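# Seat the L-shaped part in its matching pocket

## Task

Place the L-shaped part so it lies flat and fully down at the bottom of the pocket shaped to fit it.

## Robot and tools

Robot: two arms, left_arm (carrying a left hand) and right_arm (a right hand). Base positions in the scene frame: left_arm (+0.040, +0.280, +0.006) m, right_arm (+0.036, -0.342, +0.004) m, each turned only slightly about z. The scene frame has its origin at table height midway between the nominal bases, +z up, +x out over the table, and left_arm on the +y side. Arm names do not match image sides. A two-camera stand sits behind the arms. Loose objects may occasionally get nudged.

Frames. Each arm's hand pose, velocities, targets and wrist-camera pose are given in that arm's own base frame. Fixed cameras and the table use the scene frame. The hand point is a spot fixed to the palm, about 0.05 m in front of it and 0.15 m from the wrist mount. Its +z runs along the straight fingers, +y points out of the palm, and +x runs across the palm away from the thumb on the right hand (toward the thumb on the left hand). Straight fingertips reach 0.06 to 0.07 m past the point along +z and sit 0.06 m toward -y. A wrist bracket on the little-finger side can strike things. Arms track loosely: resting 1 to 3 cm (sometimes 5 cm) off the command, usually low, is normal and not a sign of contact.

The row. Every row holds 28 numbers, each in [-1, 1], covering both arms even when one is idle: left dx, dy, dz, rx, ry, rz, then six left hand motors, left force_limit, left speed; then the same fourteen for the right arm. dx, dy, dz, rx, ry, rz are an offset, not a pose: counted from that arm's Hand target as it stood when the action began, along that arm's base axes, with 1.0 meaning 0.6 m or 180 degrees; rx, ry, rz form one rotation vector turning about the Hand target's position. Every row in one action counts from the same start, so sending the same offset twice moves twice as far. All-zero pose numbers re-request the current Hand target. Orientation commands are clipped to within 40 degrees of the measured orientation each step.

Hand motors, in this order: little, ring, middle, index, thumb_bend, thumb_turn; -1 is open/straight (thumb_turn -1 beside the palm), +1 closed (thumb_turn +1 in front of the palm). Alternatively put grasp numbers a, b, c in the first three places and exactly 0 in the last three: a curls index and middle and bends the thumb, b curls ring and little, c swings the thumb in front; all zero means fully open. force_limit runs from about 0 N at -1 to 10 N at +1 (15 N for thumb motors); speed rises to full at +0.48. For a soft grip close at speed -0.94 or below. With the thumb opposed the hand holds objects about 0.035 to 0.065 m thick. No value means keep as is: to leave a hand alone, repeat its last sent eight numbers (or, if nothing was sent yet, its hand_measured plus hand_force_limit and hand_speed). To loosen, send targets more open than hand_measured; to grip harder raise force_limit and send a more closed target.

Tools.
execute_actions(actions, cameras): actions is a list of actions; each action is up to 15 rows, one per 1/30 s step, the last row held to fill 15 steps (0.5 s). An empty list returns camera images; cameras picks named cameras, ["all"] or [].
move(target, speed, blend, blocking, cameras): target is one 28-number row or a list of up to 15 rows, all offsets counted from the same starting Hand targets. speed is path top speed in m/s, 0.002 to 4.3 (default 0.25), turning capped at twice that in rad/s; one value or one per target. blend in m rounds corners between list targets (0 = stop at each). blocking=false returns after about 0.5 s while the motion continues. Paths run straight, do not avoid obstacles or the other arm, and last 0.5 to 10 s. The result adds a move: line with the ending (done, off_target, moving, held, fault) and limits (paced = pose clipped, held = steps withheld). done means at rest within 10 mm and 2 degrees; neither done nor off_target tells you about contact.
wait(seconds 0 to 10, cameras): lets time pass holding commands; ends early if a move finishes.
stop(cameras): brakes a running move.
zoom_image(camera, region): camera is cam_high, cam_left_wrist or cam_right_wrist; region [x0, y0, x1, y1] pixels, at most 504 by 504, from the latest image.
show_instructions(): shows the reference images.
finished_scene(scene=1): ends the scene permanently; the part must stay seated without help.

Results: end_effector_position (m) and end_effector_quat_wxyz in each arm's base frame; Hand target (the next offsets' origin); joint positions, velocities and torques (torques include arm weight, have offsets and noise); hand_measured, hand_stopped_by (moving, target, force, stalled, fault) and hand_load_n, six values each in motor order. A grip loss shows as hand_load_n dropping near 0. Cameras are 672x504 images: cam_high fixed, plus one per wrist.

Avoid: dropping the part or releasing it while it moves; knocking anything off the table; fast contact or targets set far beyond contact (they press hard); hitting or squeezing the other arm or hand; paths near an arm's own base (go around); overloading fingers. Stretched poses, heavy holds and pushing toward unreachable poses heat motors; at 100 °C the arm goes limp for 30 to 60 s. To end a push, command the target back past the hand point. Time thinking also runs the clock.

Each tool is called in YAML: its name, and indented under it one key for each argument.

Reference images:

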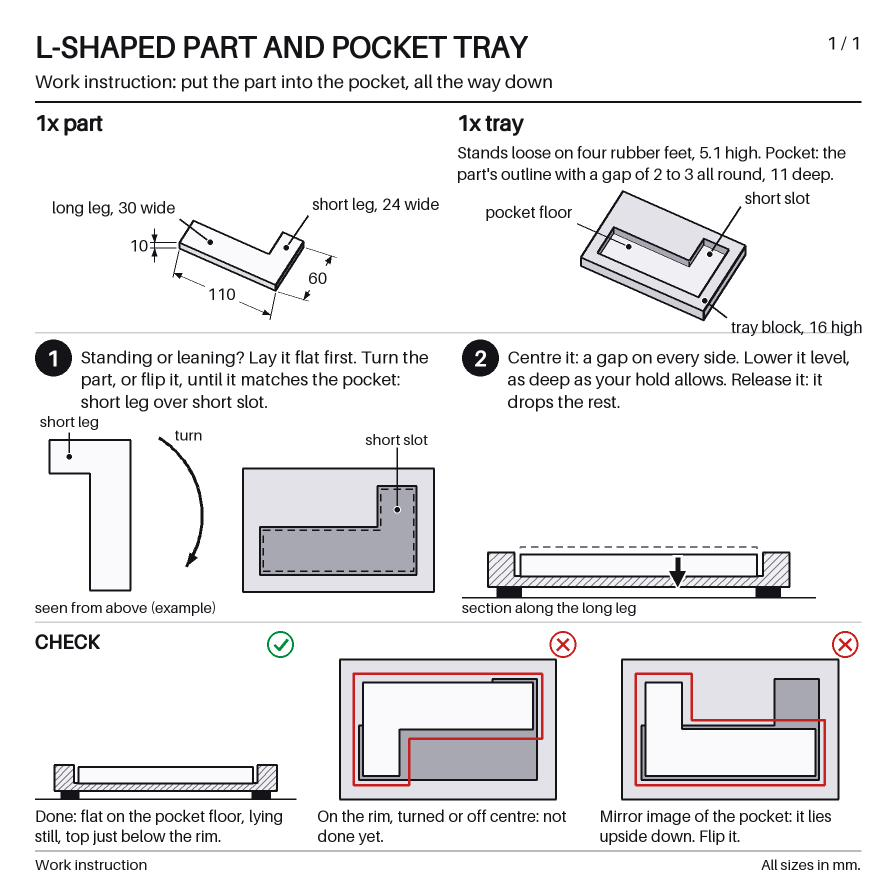

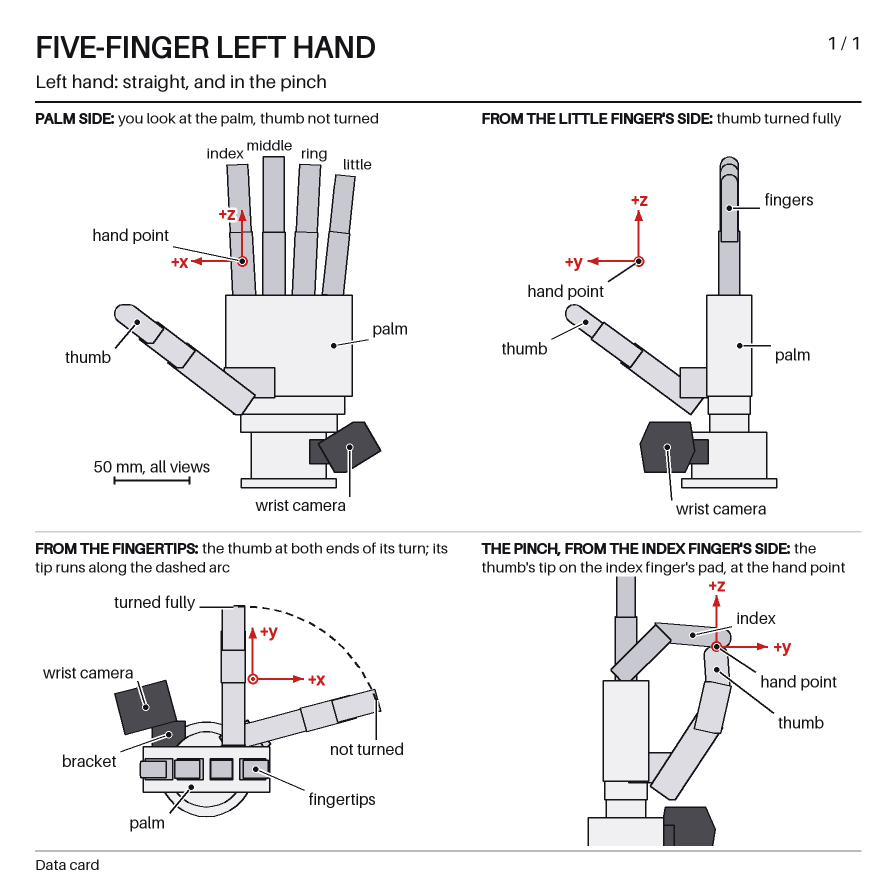

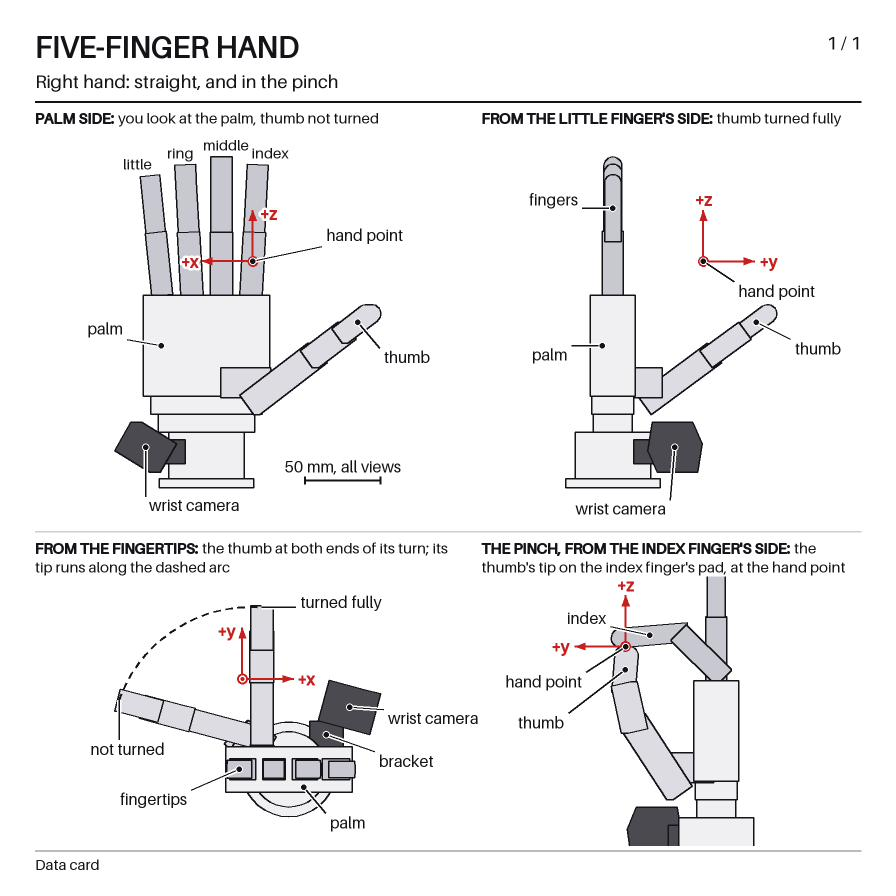

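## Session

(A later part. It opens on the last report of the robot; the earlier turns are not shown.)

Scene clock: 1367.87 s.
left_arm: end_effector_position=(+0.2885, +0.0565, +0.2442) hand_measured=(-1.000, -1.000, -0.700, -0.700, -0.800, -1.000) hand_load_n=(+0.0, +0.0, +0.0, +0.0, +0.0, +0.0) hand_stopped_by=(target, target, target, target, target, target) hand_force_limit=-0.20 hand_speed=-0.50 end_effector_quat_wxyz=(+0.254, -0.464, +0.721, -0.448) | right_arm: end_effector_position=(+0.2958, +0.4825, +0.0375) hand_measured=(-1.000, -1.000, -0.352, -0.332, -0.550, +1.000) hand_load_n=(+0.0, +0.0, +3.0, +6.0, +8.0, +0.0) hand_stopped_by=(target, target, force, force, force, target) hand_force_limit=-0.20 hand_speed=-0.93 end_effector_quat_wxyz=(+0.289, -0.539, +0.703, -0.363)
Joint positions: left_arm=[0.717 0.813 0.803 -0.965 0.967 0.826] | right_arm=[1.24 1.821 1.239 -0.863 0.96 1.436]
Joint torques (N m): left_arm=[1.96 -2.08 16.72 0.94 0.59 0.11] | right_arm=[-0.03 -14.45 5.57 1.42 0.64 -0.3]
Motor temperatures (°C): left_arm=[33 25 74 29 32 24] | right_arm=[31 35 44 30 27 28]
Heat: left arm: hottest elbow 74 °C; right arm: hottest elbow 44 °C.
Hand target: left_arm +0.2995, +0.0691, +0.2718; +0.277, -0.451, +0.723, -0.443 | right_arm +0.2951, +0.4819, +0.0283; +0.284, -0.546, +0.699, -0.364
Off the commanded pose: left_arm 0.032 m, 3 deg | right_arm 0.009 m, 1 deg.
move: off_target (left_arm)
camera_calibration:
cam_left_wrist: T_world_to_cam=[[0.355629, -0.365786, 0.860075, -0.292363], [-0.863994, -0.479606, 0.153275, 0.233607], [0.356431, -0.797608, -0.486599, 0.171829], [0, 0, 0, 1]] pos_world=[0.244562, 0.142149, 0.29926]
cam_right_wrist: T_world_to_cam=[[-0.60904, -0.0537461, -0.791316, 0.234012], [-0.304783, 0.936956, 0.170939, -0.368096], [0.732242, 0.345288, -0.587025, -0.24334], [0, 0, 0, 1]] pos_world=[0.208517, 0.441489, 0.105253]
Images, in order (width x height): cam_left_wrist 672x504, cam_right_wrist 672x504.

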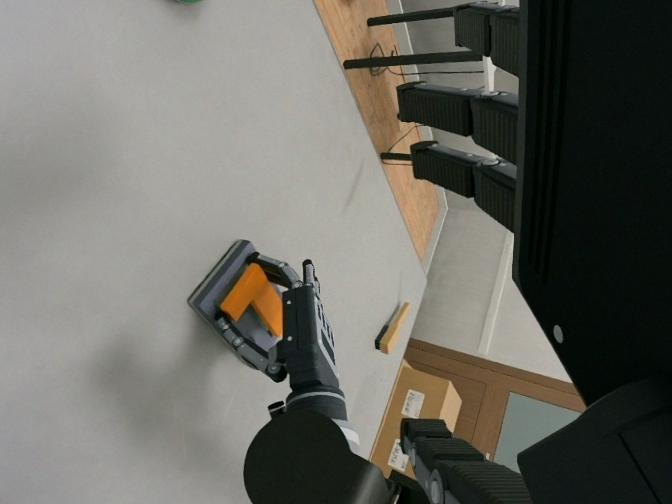

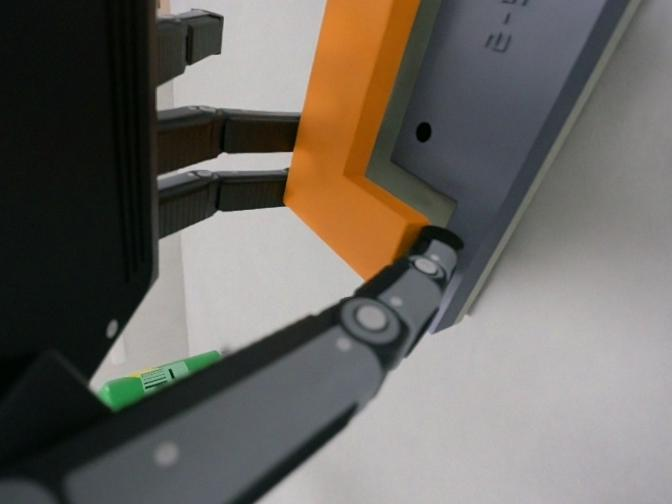

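zoom_image:
  camera: "cam_left_wrist"
  region: [205, 258, 250, 312]

zoom_image:
  camera: "cam_left_wrist"
  region: [235, 235, 275, 280]

zoom_image:
  camera: "cam_high"
  region: [370, 180, 440, 250]

Scaled by 9.333 from the camera's 672x504 image, which has a finer 960x720 frame.

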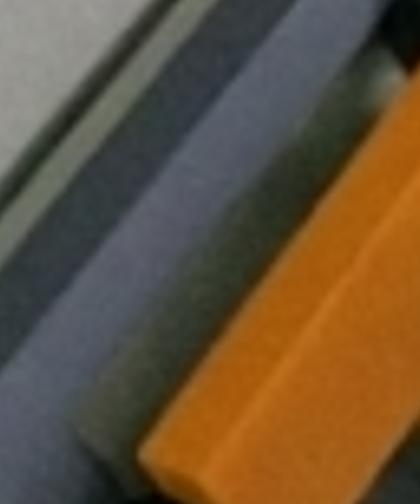

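Scaled by 11.200 from the camera's 672x504 image, which has a finer 960x720 frame.

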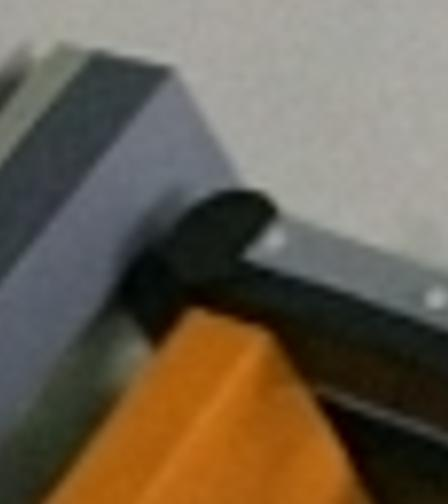

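This scene's latest camera images include none from cam_high. They are from: cam_left_wrist, cam_right_wrist. cam_high's image comes with the result of a call that names it in "cameras".

wait:
  seconds: 0
  cameras: ["all"]

zoom_image:
  camera: "cam_high"
  region: [370, 180, 440, 250]

zoom_image:
  camera: "cam_right_wrist"
  region: [270, 160, 350, 240]

zoom_image:
  camera: "cam_right_wrist"
  region: [290, 0, 430, 100]

Scene clock: 1457.53 s.
left_arm: end_effector_position=(+0.2885, +0.0565, +0.2442) hand_measured=(-1.000, -1.000, -0.700, -0.700, -0.800, -1.000) hand_load_n=(+0.0, +0.0, +0.0, +0.0, +0.0, +0.0) hand_stopped_by=(target, target, target, target, target, target) hand_force_limit=-0.20 hand_speed=-0.50 end_effector_quat_wxyz=(+0.254, -0.464, +0.721, -0.448) | right_arm: end_effector_position=(+0.2958, +0.4825, +0.0375) hand_measured=(-1.000, -1.000, -0.352, -0.332, -0.550, +1.000) hand_load_n=(+0.0, +0.0, +3.5, +6.0, +8.5, +0.0) hand_stopped_by=(target, target, force, force, force, target) hand_force_limit=-0.20 hand_speed=-0.93 end_effector_quat_wxyz=(+0.289, -0.539, +0.703, -0.363)
Joint positions: left_arm=[0.717 0.813 0.803 -0.965 0.967 0.826] | right_arm=[1.24 1.821 1.239 -0.863 0.96 1.436]
Joint torques (N m): left_arm=[1.9 -2.08 16.75 0.94 0.59 0.11] | right_arm=[-0.03 -14.62 5.52 1.39 0.64 -0.28]
Motor temperatures (°C): left_arm=[33 25 76 29 32 24] | right_arm=[31 34 44 29 27 28]
Heat: left arm: hottest elbow 76 °C; right arm: hottest elbow 44 °C.
Hand target: left_arm +0.2995, +0.0691, +0.2718; +0.277, -0.451, +0.723, -0.443 | right_arm +0.2951, +0.4819, +0.0283; +0.284, -0.546, +0.699, -0.364
Off the commanded pose: left_arm 0.032 m, 3 deg | right_arm 0.009 m, 1 deg.
camera_calibration:
cam_left_wrist: T_world_to_cam=[[0.355629, -0.365786, 0.860075, -0.292363], [-0.863994, -0.479606, 0.153275, 0.233607], [0.356431, -0.797608, -0.486599, 0.171829], [0, 0, 0, 1]] pos_world=[0.244562, 0.142149, 0.29926]
cam_right_wrist: T_world_to_cam=[[-0.60904, -0.0537461, -0.791316, 0.234012], [-0.304783, 0.936956, 0.170939, -0.368096], [0.732242, 0.345288, -0.587025, -0.24334], [0, 0, 0, 1]] pos_world=[0.208517, 0.441489, 0.105253]

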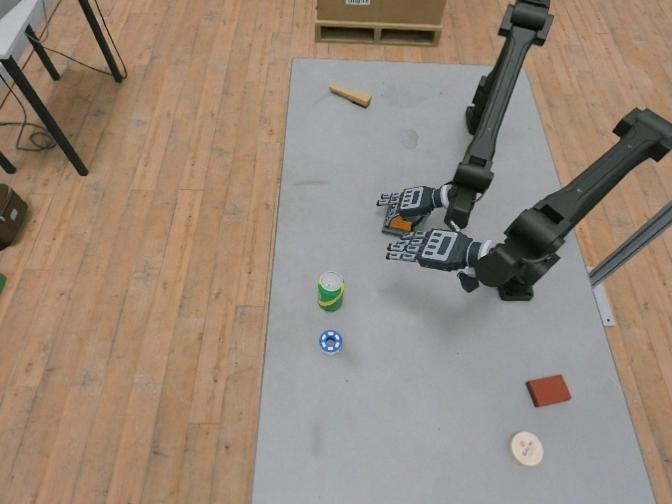

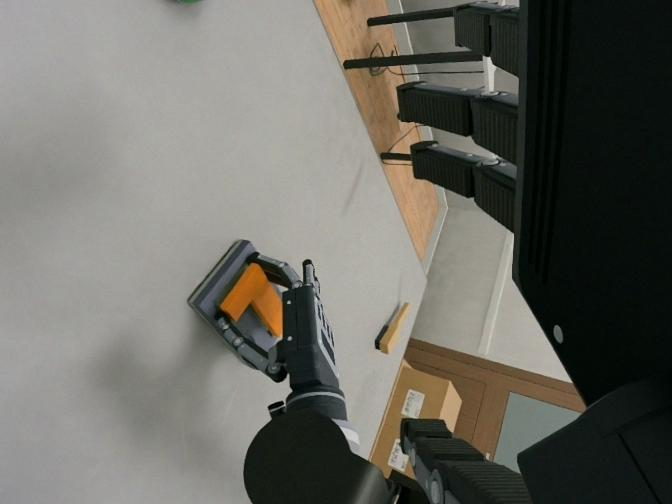

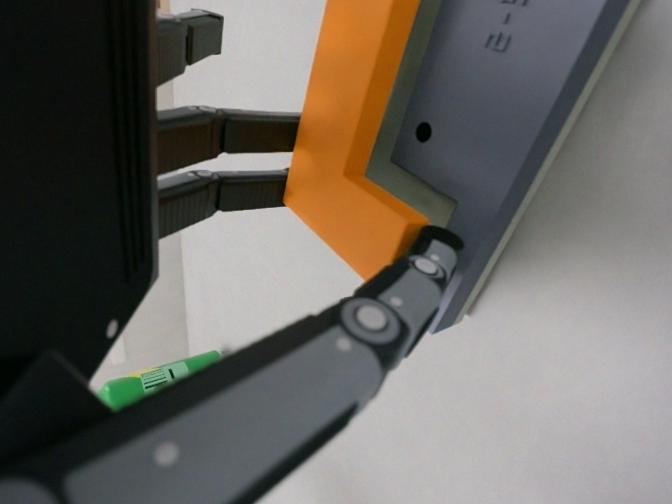

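Scaled by 7.200 from the camera's 672x504 image, which has a finer 960x720 frame.

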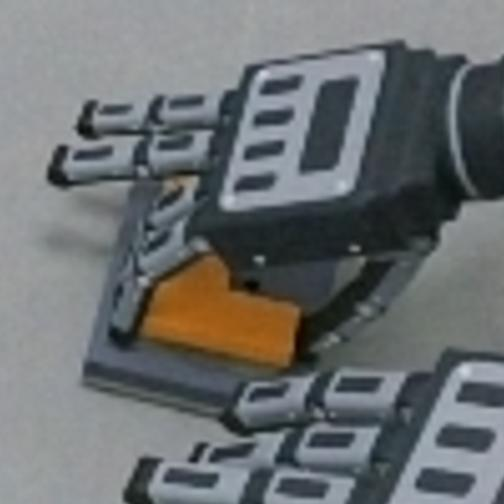

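Scaled by 6.300 from the camera's 672x504 image, which has a finer 960x720 frame.

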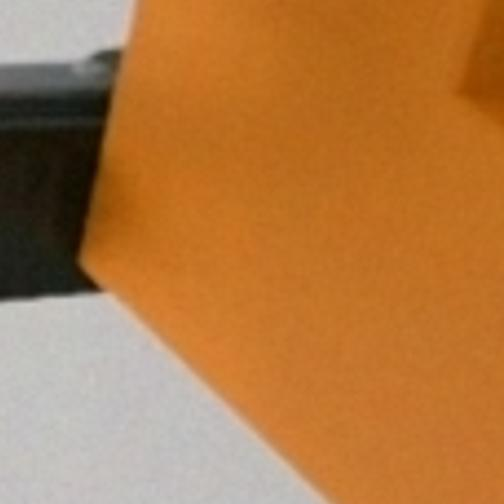

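Scaled by 3.600 from the camera's 672x504 image, which has a finer 960x720 frame.

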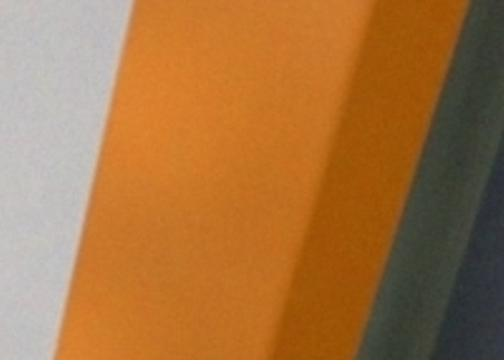

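move:
  target:
    - [0,0,0,0,0,0,-1,-1,-0.7,-0.7,-0.8,-1,-0.2,-0.5,0.0042,-0.0052,0.07,-0.016,0.0047,-0.0083,-1,-1,-0.1,-0.1,-0.4,1,-0.2,-0.93]
    - [0,0,0,0,0,0,-1,-1,-0.7,-0.7,-0.8,-1,-0.2,-0.5,0.0042,-0.0052,-0.0042,-0.016,0.0047,-0.0083,-1,-1,-0.1,-0.1,-0.4,1,-0.2,-0.93]
  speed: 0.06
  cameras: ["cam_left_wrist","cam_right_wrist"]

zoom_image:
  camera: "cam_right_wrist"
  region: [350, 130, 480, 240]

zoom_image:
  camera: "cam_right_wrist"
  region: [380, 0, 480, 80]

zoom_image:
  camera: "cam_left_wrist"
  region: [205, 258, 250, 312]

zoom_image:
  camera: "cam_left_wrist"
  region: [215, 255, 295, 350]

Scene clock: 1607.87 s.
left_arm: end_effector_position=(+0.2885, +0.0565, +0.2442) hand_measured=(-1.000, -1.000, -0.700, -0.700, -0.800, -1.000) hand_load_n=(+0.0, +0.0, +0.0, +0.0, +0.0, +0.0) hand_stopped_by=(target, target, target, target, target, target) hand_force_limit=-0.20 hand_speed=-0.50 end_effector_quat_wxyz=(+0.254, -0.464, +0.721, -0.448) | right_arm: end_effector_position=(+0.2949, +0.4775, +0.0358) hand_measured=(-1.000, -1.000, -0.352, -0.332, -0.550, +1.000) hand_load_n=(+0.0, +0.0, +3.0, +5.5, +8.5, +0.0) hand_stopped_by=(target, target, force, force, force, target) hand_force_limit=-0.20 hand_speed=-0.93 end_effector_quat_wxyz=(+0.260, -0.553, +0.692, -0.384)
Joint positions: left_arm=[0.717 0.813 0.803 -0.965 0.967 0.826] | right_arm=[1.24 1.851 1.287 -0.965 0.964 1.44]
Joint torques (N m): left_arm=[1.96 -2.14 16.73 0.94 0.59 0.12] | right_arm=[-0.32 -14.92 5.71 1.39 0.63 0.03]
Motor temperatures (°C): left_arm=[33 25 79 29 32 24] | right_arm=[31 34 44 29 27 28]
Heat: left arm: hottest elbow 79 °C; right arm: hottest elbow 44 °C.
Hand target: left_arm +0.2995, +0.0691, +0.2718; +0.277, -0.451, +0.723, -0.443 | right_arm +0.2977, +0.4788, +0.0259; +0.260, -0.547, +0.699, -0.381
Off the commanded pose: left_arm 0.032 m, 3 deg | right_arm 0.011 m, 1 deg.
move: off_target (left_arm, right_arm)
camera_calibration:
cam_left_wrist: T_world_to_cam=[[0.355629, -0.365786, 0.860075, -0.292363], [-0.863994, -0.479606, 0.153275, 0.233607], [0.356431, -0.797608, -0.486599, 0.171829], [0, 0, 0, 1]] pos_world=[0.244562, 0.142149, 0.29926]
cam_right_wrist: T_world_to_cam=[[-0.626382, -0.112835, -0.771307, 0.264479], [-0.29955, 0.948337, 0.104533, -0.367935], [0.719664, 0.296523, -0.62782, -0.213411], [0, 0, 0, 1]] pos_world=[0.209034, 0.44205, 0.108472]
Images, in order (width x height): cam_left_wrist 672x504, cam_right_wrist 672x504.

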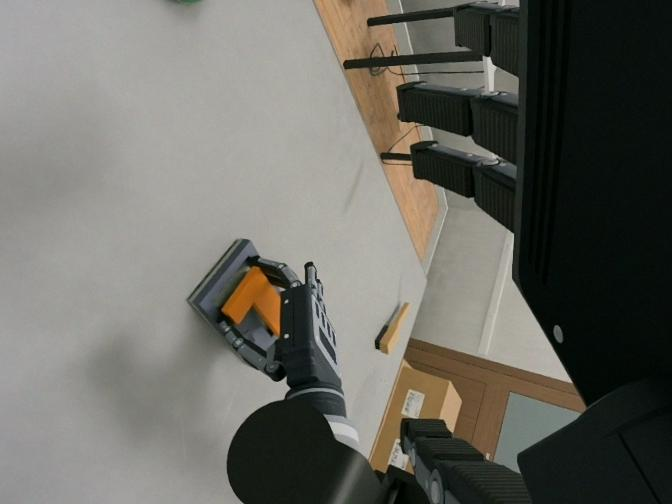

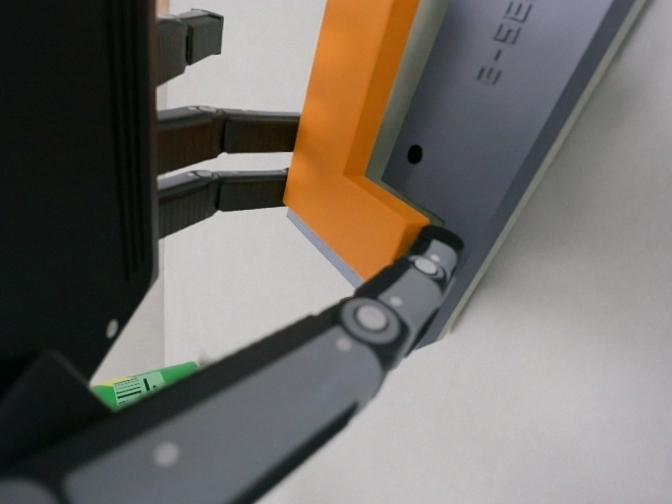

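Scaled by 3.877 from the camera's 672x504 image, which has a finer 960x720 frame.

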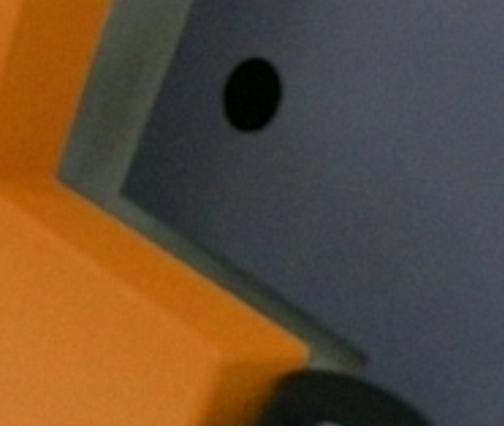

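Scaled by 5.040 from the camera's 672x504 image, which has a finer 960x720 frame.

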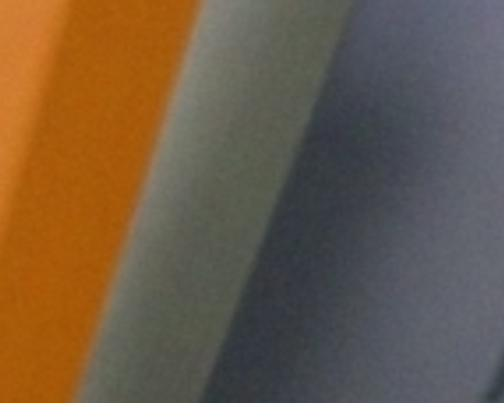

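Scaled by 9.333 from the camera's 672x504 image, which has a finer 960x720 frame.

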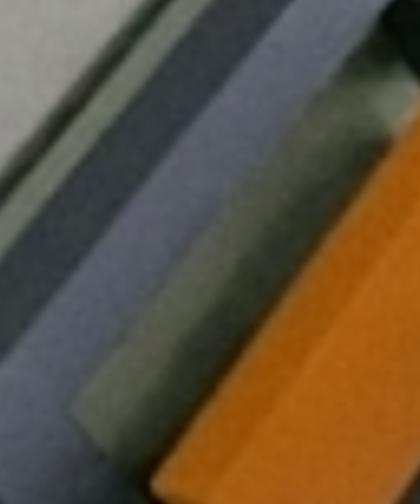

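Scaled by 5.305 from the camera's 672x504 image, which has a finer 960x720 frame.

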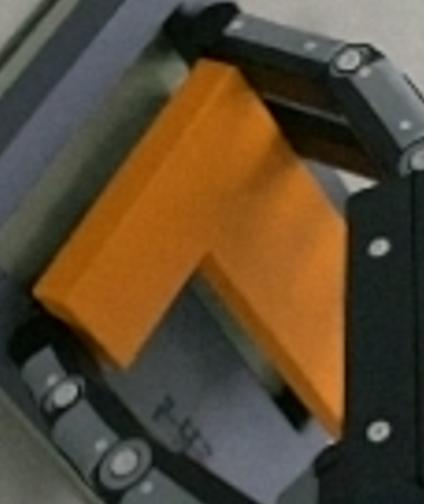

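move:
  target: [0,0.518,-0.10,0,0,0.194,-1,-1,-0.7,-0.7,-0.8,-1,-0.2,-0.5,0,0,0,0,0,0,-1,-1,-0.1,-0.1,-0.4,1,-0.2,-0.93]
  speed: 0.25
  cameras: ["all"]

Scene clock: 1628.30 s.
left_arm: end_effector_position=(+0.2895, +0.3563, +0.1892) hand_measured=(-1.000, -1.000, -0.700, -0.700, -0.800, -1.000) hand_load_n=(+0.0, +0.0, +0.0, +0.0, +0.0, +0.0) hand_stopped_by=(target, target, target, target, target, target) hand_force_limit=-0.20 hand_speed=-0.50 end_effector_quat_wxyz=(-0.376, +0.658, -0.553, +0.347) | right_arm: end_effector_position=(+0.2949, +0.4775, +0.0358) hand_measured=(-1.000, -1.000, -0.352, -0.332, -0.550, +1.000) hand_load_n=(+0.0, +0.0, +3.0, +6.0, +8.5, +0.5) hand_stopped_by=(target, target, force, force, force, target) hand_force_limit=-0.20 hand_speed=-0.93 end_effector_quat_wxyz=(+0.260, -0.553, +0.692, -0.384)
Joint positions: left_arm=[1.203 1.307 0.974 -0.52 0.884 0.677] | right_arm=[1.24 1.851 1.287 -0.965 0.964 1.44]
Joint torques (N m): left_arm=[1.26 -7.36 15.98 2 0.39 -0.1] | right_arm=[-0.38 -14.86 5.7 1.4 0.62 0.01]
Motor temperatures (°C): left_arm=[33 25 79 29 32 24] | right_arm=[31 35 44 29 27 28]
Heat: left arm: hottest elbow 79 °C; right arm: hottest elbow 44 °C.
Hand target: left_arm +0.2996, +0.3798, +0.2118; -0.397, +0.647, -0.555, +0.340 | right_arm +0.2977, +0.4788, +0.0259; +0.260, -0.547, +0.699, -0.381
Off the commanded pose: left_arm 0.034 m, 3 deg | right_arm 0.010 m, 1 deg.
move: off_target (left_arm)
camera_calibration:
cam_left_wrist: T_world_to_cam=[[0.508276, -0.103993, 0.854892, -0.272243], [-0.435219, -0.887608, 0.150787, 0.408432], [0.743128, -0.448707, -0.49641, 0.149442], [0, 0, 0, 1]] pos_world=[0.205078, 0.401271, 0.245337]
cam_right_wrist: T_world_to_cam=[[-0.626382, -0.112835, -0.771307, 0.264479], [-0.29955, 0.948337, 0.104533, -0.367935], [0.719664, 0.296523, -0.62782, -0.213411], [0, 0, 0, 1]] pos_world=[0.209034, 0.44205, 0.108472]

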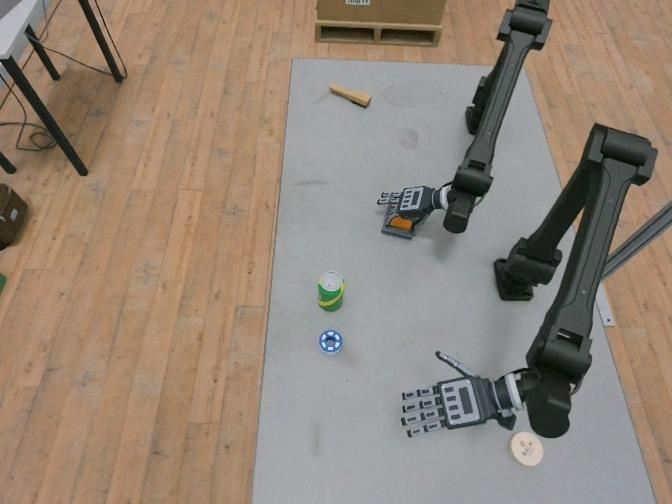

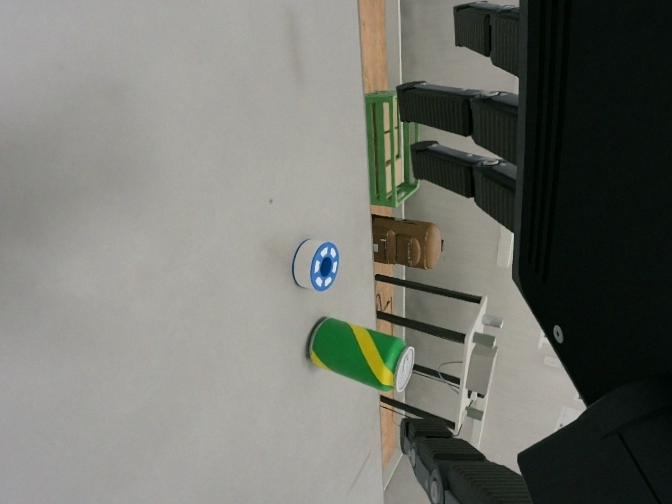

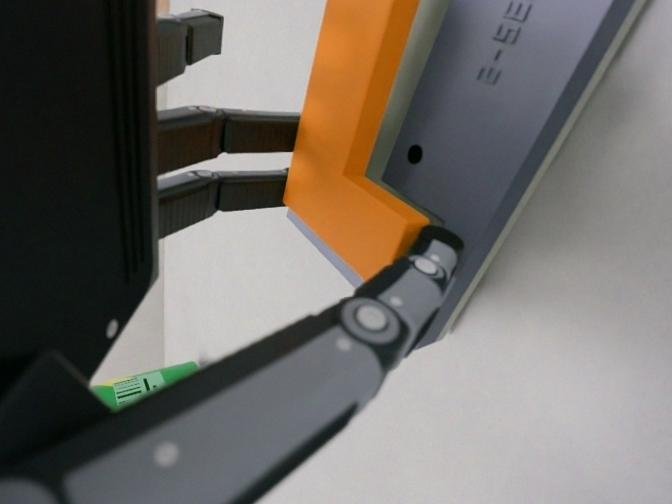

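move:
  target: [0.05,0.14,-0.12,0,0,0,-1,-1,-0.7,-0.7,-0.8,-1,-0.2,-0.5,0,0,0,0,0,0,-1,-1,-0.1,-0.1,-0.4,1,-0.2,-0.93]
  speed: 0.25

Scene clock: 1633.83 s.
left_arm: end_effector_position=(+0.3208, +0.4391, +0.1228) hand_measured=(-1.000, -1.000, -0.700, -0.700, -0.800, -1.000) hand_load_n=(+0.0, +0.0, +0.0, +0.0, +0.0, +0.0) hand_stopped_by=(target, target, target, target, target, target) hand_force_limit=-0.20 hand_speed=-0.50 end_effector_quat_wxyz=(-0.377, +0.658, -0.552, +0.347) | right_arm: end_effector_position=(+0.2949, +0.4775, +0.0358) hand_measured=(-1.000, -1.000, -0.352, -0.332, -0.550, +1.000) hand_load_n=(+0.0, +0.0, +3.0, +6.0, +8.5, +0.5) hand_stopped_by=(target, target, force, force, force, target) hand_force_limit=-0.20 hand_speed=-0.93 end_effector_quat_wxyz=(+0.260, -0.553, +0.692, -0.384)
Joint positions: left_arm=[1.204 1.606 1.103 -0.348 0.885 0.676] | right_arm=[1.24 1.851 1.287 -0.965 0.964 1.44]
Joint torques (N m): left_arm=[1.49 -10.64 14.75 2 0.46 -0.01] | right_arm=[-0.26 -14.86 5.76 1.31 0.64 0.02]
Motor temperatures (°C): left_arm=[33 25 80 29 32 24] | right_arm=[31 35 44 29 27 28]
Heat: left arm: hottest elbow 80 °C; right arm: hottest elbow 44 °C.
Hand target: left_arm +0.3294, +0.4640, +0.1398; -0.398, +0.647, -0.555, +0.340 | right_arm +0.2977, +0.4788, +0.0259; +0.260, -0.547, +0.699, -0.381
Off the commanded pose: left_arm 0.031 m, 3 deg | right_arm 0.010 m, 1 deg.
move: off_target (left_arm)

move:
  target: [-0.183,-0.257,-0.092,0,0,0,-1,-1,-0.7,-0.7,-0.8,-1,-0.2,-0.5,0,0,0,0,0,0,-1,-1,-0.1,-0.1,-0.4,1,-0.2,-0.93]
  speed: 0.25

Scene clock: 1671.20 s.
left_arm: end_effector_position=(+0.2234, +0.3127, +0.0837) hand_measured=(-1.000, -1.000, -0.700, -0.700, -0.800, -1.000) hand_load_n=(+0.0, +0.0, +0.0, +0.0, +0.0, -0.5) hand_stopped_by=(target, target, target, target, target, target) hand_force_limit=-0.20 hand_speed=-0.50 end_effector_quat_wxyz=(-0.395, +0.648, -0.554, +0.342) | right_arm: end_effector_position=(+0.2949, +0.4775, +0.0358) hand_measured=(-1.000, -1.000, -0.352, -0.332, -0.550, +1.000) hand_load_n=(+0.0, +0.0, +3.0, +6.0, +8.0, +0.5) hand_stopped_by=(target, target, force, force, force, target) hand_force_limit=-0.20 hand_speed=-0.93 end_effector_quat_wxyz=(+0.260, -0.553, +0.692, -0.384)
Joint positions: left_arm=[1.344 1.285 0.647 -0.308 0.977 0.848] | right_arm=[1.24 1.851 1.287 -0.965 0.964 1.44]
Joint torques (N m): left_arm=[1.85 -8.12 7.88 0.96 0.59 0.15] | right_arm=[-0.56 -14.68 5.72 1.39 0.62 0]
Motor temperatures (°C): left_arm=[33 26 81 29 32 24] | right_arm=[31 35 43 29 27 28]
Heat: left arm: hottest elbow 81 °C; right arm: hottest elbow 43 °C.
Hand target: left_arm +0.2197, +0.3097, +0.0846; -0.398, +0.647, -0.555, +0.340 | right_arm +0.2977, +0.4788, +0.0259; +0.260, -0.547, +0.699, -0.381
Off the commanded pose: left_arm 0.005 m, 0 deg | right_arm 0.010 m, 1 deg.
move: done

zoom_image:
  camera: "cam_right_wrist"
  region: [275, 190, 375, 300]

zoom_image:
  camera: "cam_right_wrist"
  region: [400, 190, 500, 350]

zoom_image:
  camera: "cam_high"
  region: [370, 180, 440, 250]

Scaled by 4.582 from the camera's 672x504 image, which has a finer 960x720 frame.
This view is cut from an older image: the scene may have changed since it was taken.

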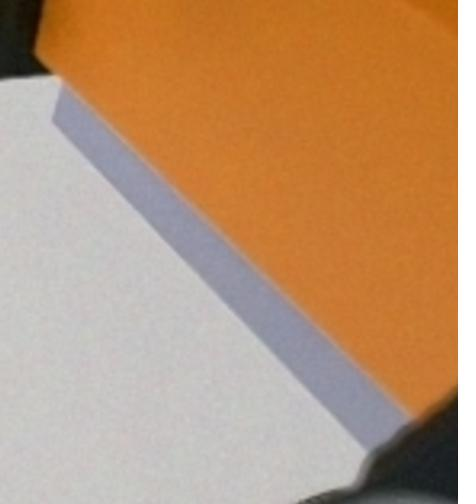

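Scaled by 3.150 from the camera's 672x504 image, which has a finer 960x720 frame.
This view is cut from an older image: the scene may have changed since it was taken.

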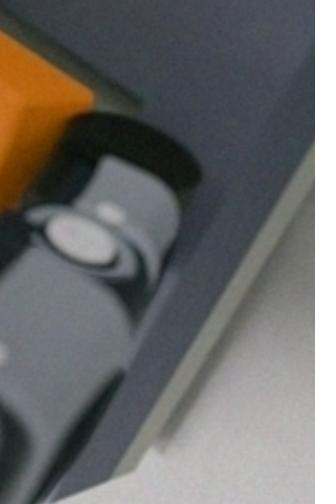

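Scaled by 7.200 from the camera's 672x504 image, which has a finer 960x720 frame.
This view is cut from an older image: the scene may have changed since it was taken.

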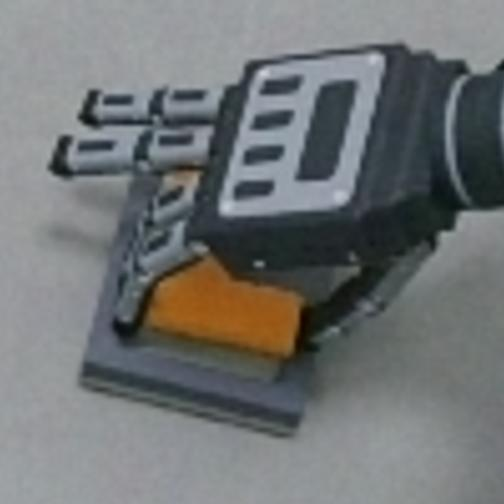

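move:
  target:
    - [0,0,0,0,0,0,-1,-1,-0.7,-0.7,-0.8,-1,-0.2,-0.5,0.0025,0.0022,0.07,0.008,-0.0024,-0.0072,-1,-1,-0.1,-0.1,-0.4,1,-0.2,-0.93]
    - [0,0,0,0,0,0,-1,-1,-0.7,-0.7,-0.8,-1,-0.2,-0.5,0.0025,0.0022,-0.0025,0.008,-0.0024,-0.0072,-1,-1,-0.1,-0.1,-0.4,1,-0.2,-0.93]
  speed: 0.06
  cameras: ["cam_high","cam_right_wrist"]

zoom_image:
  camera: "cam_right_wrist"
  region: [350, 130, 480, 240]

zoom_image:
  camera: "cam_right_wrist"
  region: [380, 0, 480, 80]

zoom_image:
  camera: "cam_right_wrist"
  region: [275, 190, 375, 300]

zoom_image:
  camera: "cam_high"
  region: [370, 180, 440, 250]

Scene clock: 1750.07 s.
left_arm: end_effector_position=(+0.2234, +0.3127, +0.0837) hand_measured=(-1.000, -1.000, -0.700, -0.700, -0.800, -1.000) hand_load_n=(+0.0, +0.0, +0.0, +0.0, +0.0, +0.0) hand_stopped_by=(target, target, target, target, target, target) hand_force_limit=-0.20 hand_speed=-0.50 end_effector_quat_wxyz=(-0.395, +0.648, -0.554, +0.342) | right_arm: end_effector_position=(+0.2962, +0.4788, +0.0360) hand_measured=(-1.000, -1.000, -0.352, -0.332, -0.550, +1.000) hand_load_n=(+0.0, +0.0, +3.0, +6.0, +8.0, +0.5) hand_stopped_by=(target, target, force, force, force, target) hand_force_limit=-0.20 hand_speed=-0.93 end_effector_quat_wxyz=(+0.266, -0.540, +0.702, -0.381)
Joint positions: left_arm=[1.344 1.285 0.647 -0.308 0.977 0.849] | right_arm=[1.24 1.852 1.287 -0.967 0.966 1.478]
Joint torques (N m): left_arm=[1.9 -8.12 7.9 0.95 0.59 0.14] | right_arm=[-0.67 -14.51 5.68 1.43 0.53 0.02]
Motor temperatures (°C): left_arm=[33 27 62 29 32 24] | right_arm=[31 35 43 29 27 28]
Heat: left arm: hottest elbow 62 °C; right arm: hottest elbow 43 °C.
Hand target: left_arm +0.2197, +0.3097, +0.0846; -0.398, +0.647, -0.555, +0.340 | right_arm +0.2992, +0.4801, +0.0244; +0.265, -0.534, +0.708, -0.378
Off the commanded pose: left_arm 0.005 m, 0 deg | right_arm 0.012 m, 1 deg.
move: off_target (right_arm)
camera_calibration:
cam_right_wrist: T_world_to_cam=[[-0.620781, -0.0793848, -0.779955, 0.248257], [-0.280178, 0.951624, 0.126141, -0.37703], [0.73221, 0.296832, -0.612992, -0.219127], [0, 0, 0, 1]] pos_world=[0.208925, 0.443542, 0.106865]
Images, in order (width x height): cam_high 672x504, cam_right_wrist 672x504.

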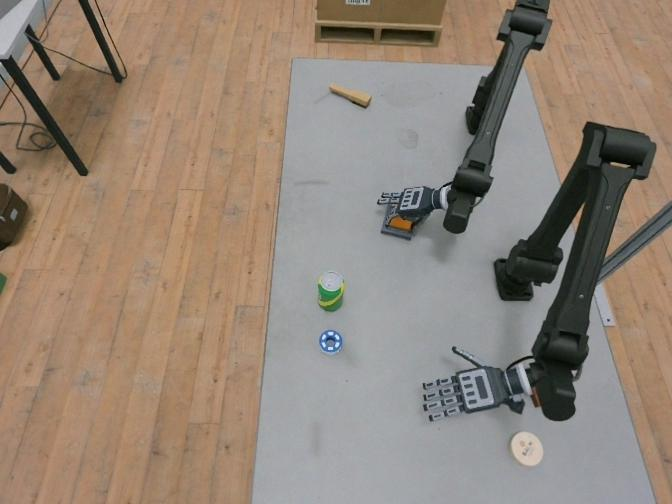

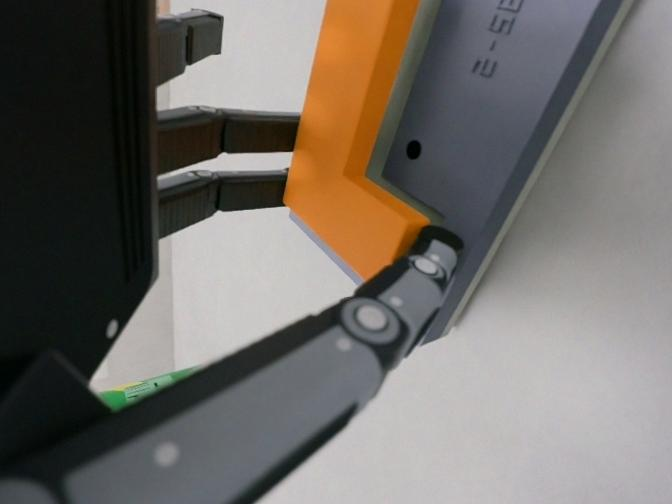

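Scaled by 3.877 from the camera's 672x504 image, which has a finer 960x720 frame.

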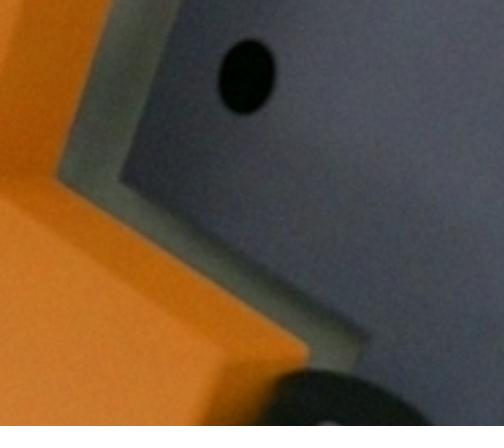

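Scaled by 5.040 from the camera's 672x504 image, which has a finer 960x720 frame.

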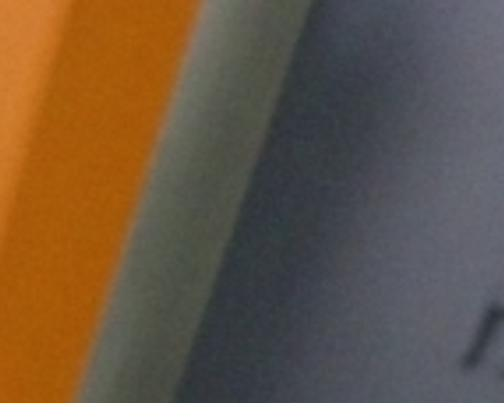

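Scaled by 4.582 from the camera's 672x504 image, which has a finer 960x720 frame.

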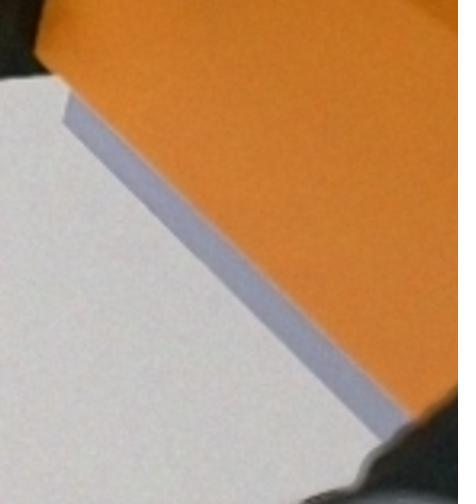

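Scaled by 7.200 from the camera's 672x504 image, which has a finer 960x720 frame.

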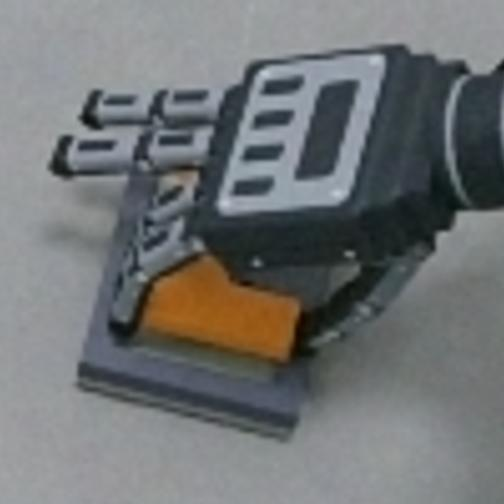

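zoom_image:
  camera: "cam_high"
  region: [378, 210, 418, 244]

Scaled by 12.600 from the camera's 672x504 image, which has a finer 960x720 frame.

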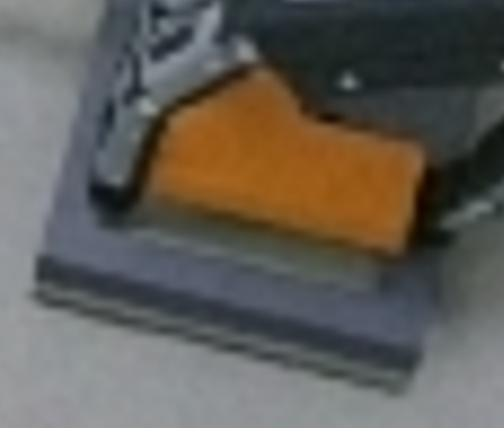

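move:
  target:
    - [0,0,0,0,0,0,-1,-1,-0.7,-0.7,-0.8,-1,-0.2,-0.5,0.0025,0.002,0.0667,0,0,0,-1,-1,-0.1,-0.1,-0.4,1,-0.2,-0.93]
    - [0,0,0,0,0,0,-1,-1,-0.7,-0.7,-0.8,-1,-0.2,-0.5,0.0025,0.002,0.005,0,0,0,-1,-1,-0.1,-0.1,-0.4,1,-0.2,-0.93]
  speed: 0.06
  cameras: ["all"]

Scene clock: 1817.47 s.
left_arm: end_effector_position=(+0.2234, +0.3127, +0.0837) hand_measured=(-1.000, -1.000, -0.700, -0.700, -0.800, -1.000) hand_load_n=(+0.0, +0.0, +0.0, +0.0, +0.0, +0.0) hand_stopped_by=(target, target, target, target, target, target) hand_force_limit=-0.20 hand_speed=-0.50 end_effector_quat_wxyz=(-0.395, +0.648, -0.554, +0.342) | right_arm: end_effector_position=(+0.2959, +0.4780, +0.0355) hand_measured=(-1.000, -1.000, -0.352, -0.332, -0.550, +1.000) hand_load_n=(+0.0, +0.0, +3.0, +6.0, +8.5, +0.5) hand_stopped_by=(target, target, force, force, force, target) hand_force_limit=-0.20 hand_speed=-0.93 end_effector_quat_wxyz=(+0.265, -0.541, +0.701, -0.382)
Joint positions: left_arm=[1.344 1.285 0.647 -0.308 0.977 0.849] | right_arm=[1.24 1.853 1.287 -0.971 0.966 1.479]
Joint torques (N m): left_arm=[1.9 -8.12 7.9 0.95 0.59 0.14] | right_arm=[-0.91 -15.38 6.19 1.44 0.53 -0.04]
Motor temperatures (°C): left_arm=[33 28 58 29 32 24] | right_arm=[31 36 43 29 26 28]
Heat: left arm: hottest elbow 58 °C; right arm: hottest elbow 43 °C.
Hand target: left_arm +0.2197, +0.3097, +0.0846; -0.398, +0.647, -0.555, +0.340 | right_arm +0.3007, +0.4814, +0.0273; +0.265, -0.534, +0.708, -0.378
Off the commanded pose: left_arm 0.005 m, 0 deg | right_arm 0.010 m, 1 deg.
move: done
camera_calibration:
cam_left_wrist: T_world_to_cam=[[0.490729, -0.135718, 0.860677, -0.139634], [-0.434582, -0.894281, 0.106767, 0.362525], [0.755197, -0.426429, -0.497831, 0.116995], [0, 0, 0, 1]] pos_world=[0.137716, 0.355139, 0.139718]
cam_right_wrist: T_world_to_cam=[[-0.621959, -0.0811914, -0.778829, 0.248779], [-0.279221, 0.952224, 0.123713, -0.376686], [0.731576, 0.29441, -0.614914, -0.217577], [0, 0, 0, 1]] pos_world=[0.208726, 0.442945, 0.106566]

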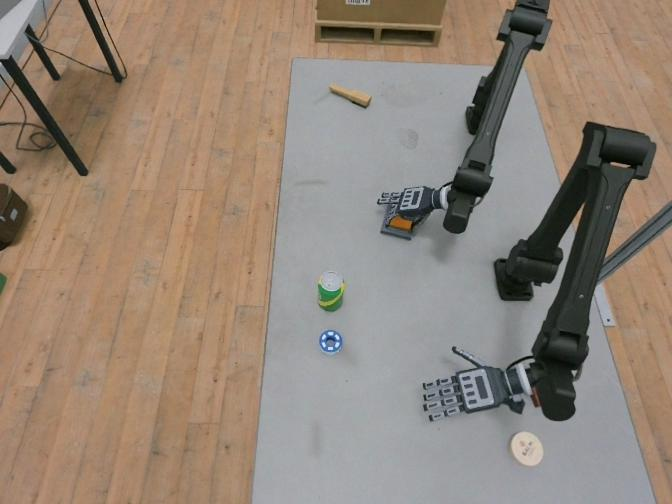

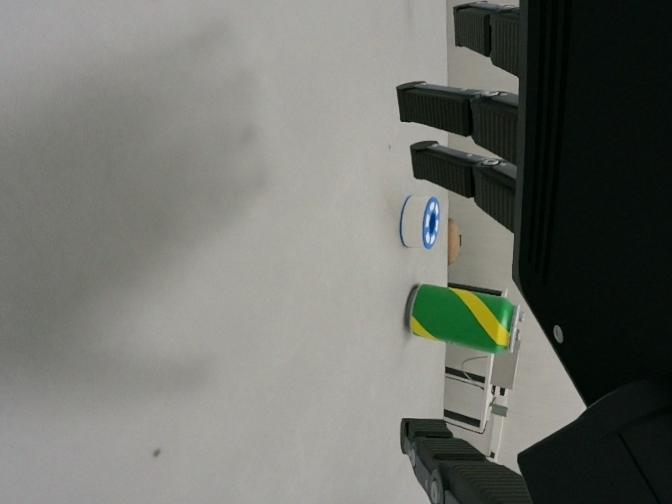

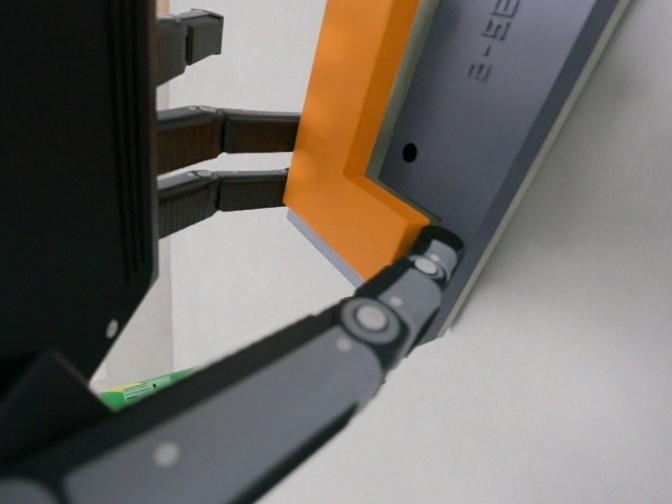

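zoom_image:
  camera: "cam_right_wrist"
  region: [270, 100, 480, 360]

zoom_image:
  camera: "cam_high"
  region: [378, 210, 418, 244]

zoom_image:
  camera: "cam_high"
  region: [370, 180, 440, 244]

Scaled by 1.938 from the camera's 672x504 image, which has a finer 960x720 frame.

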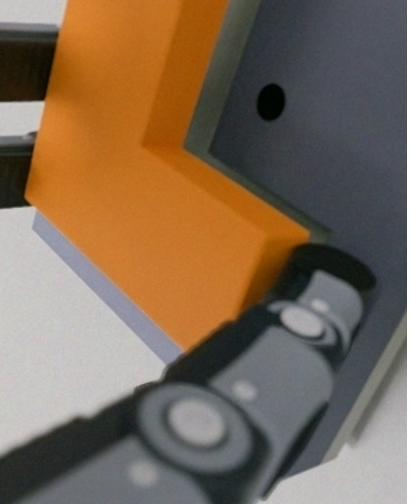

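Scaled by 12.600 from the camera's 672x504 image, which has a finer 960x720 frame.

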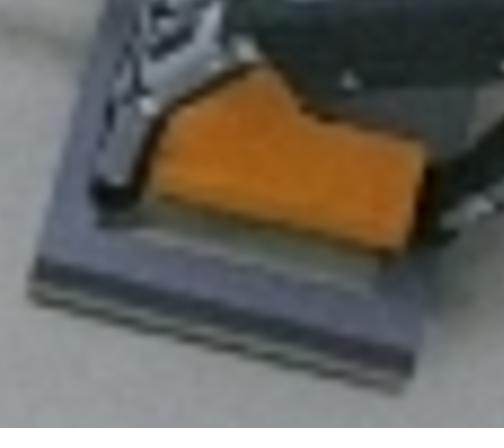

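Scaled by 7.200 from the camera's 672x504 image, which has a finer 960x720 frame.

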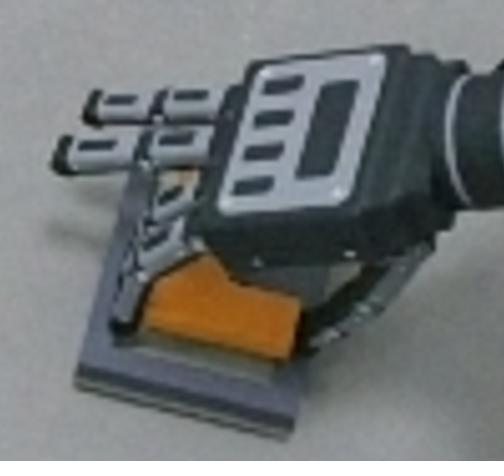

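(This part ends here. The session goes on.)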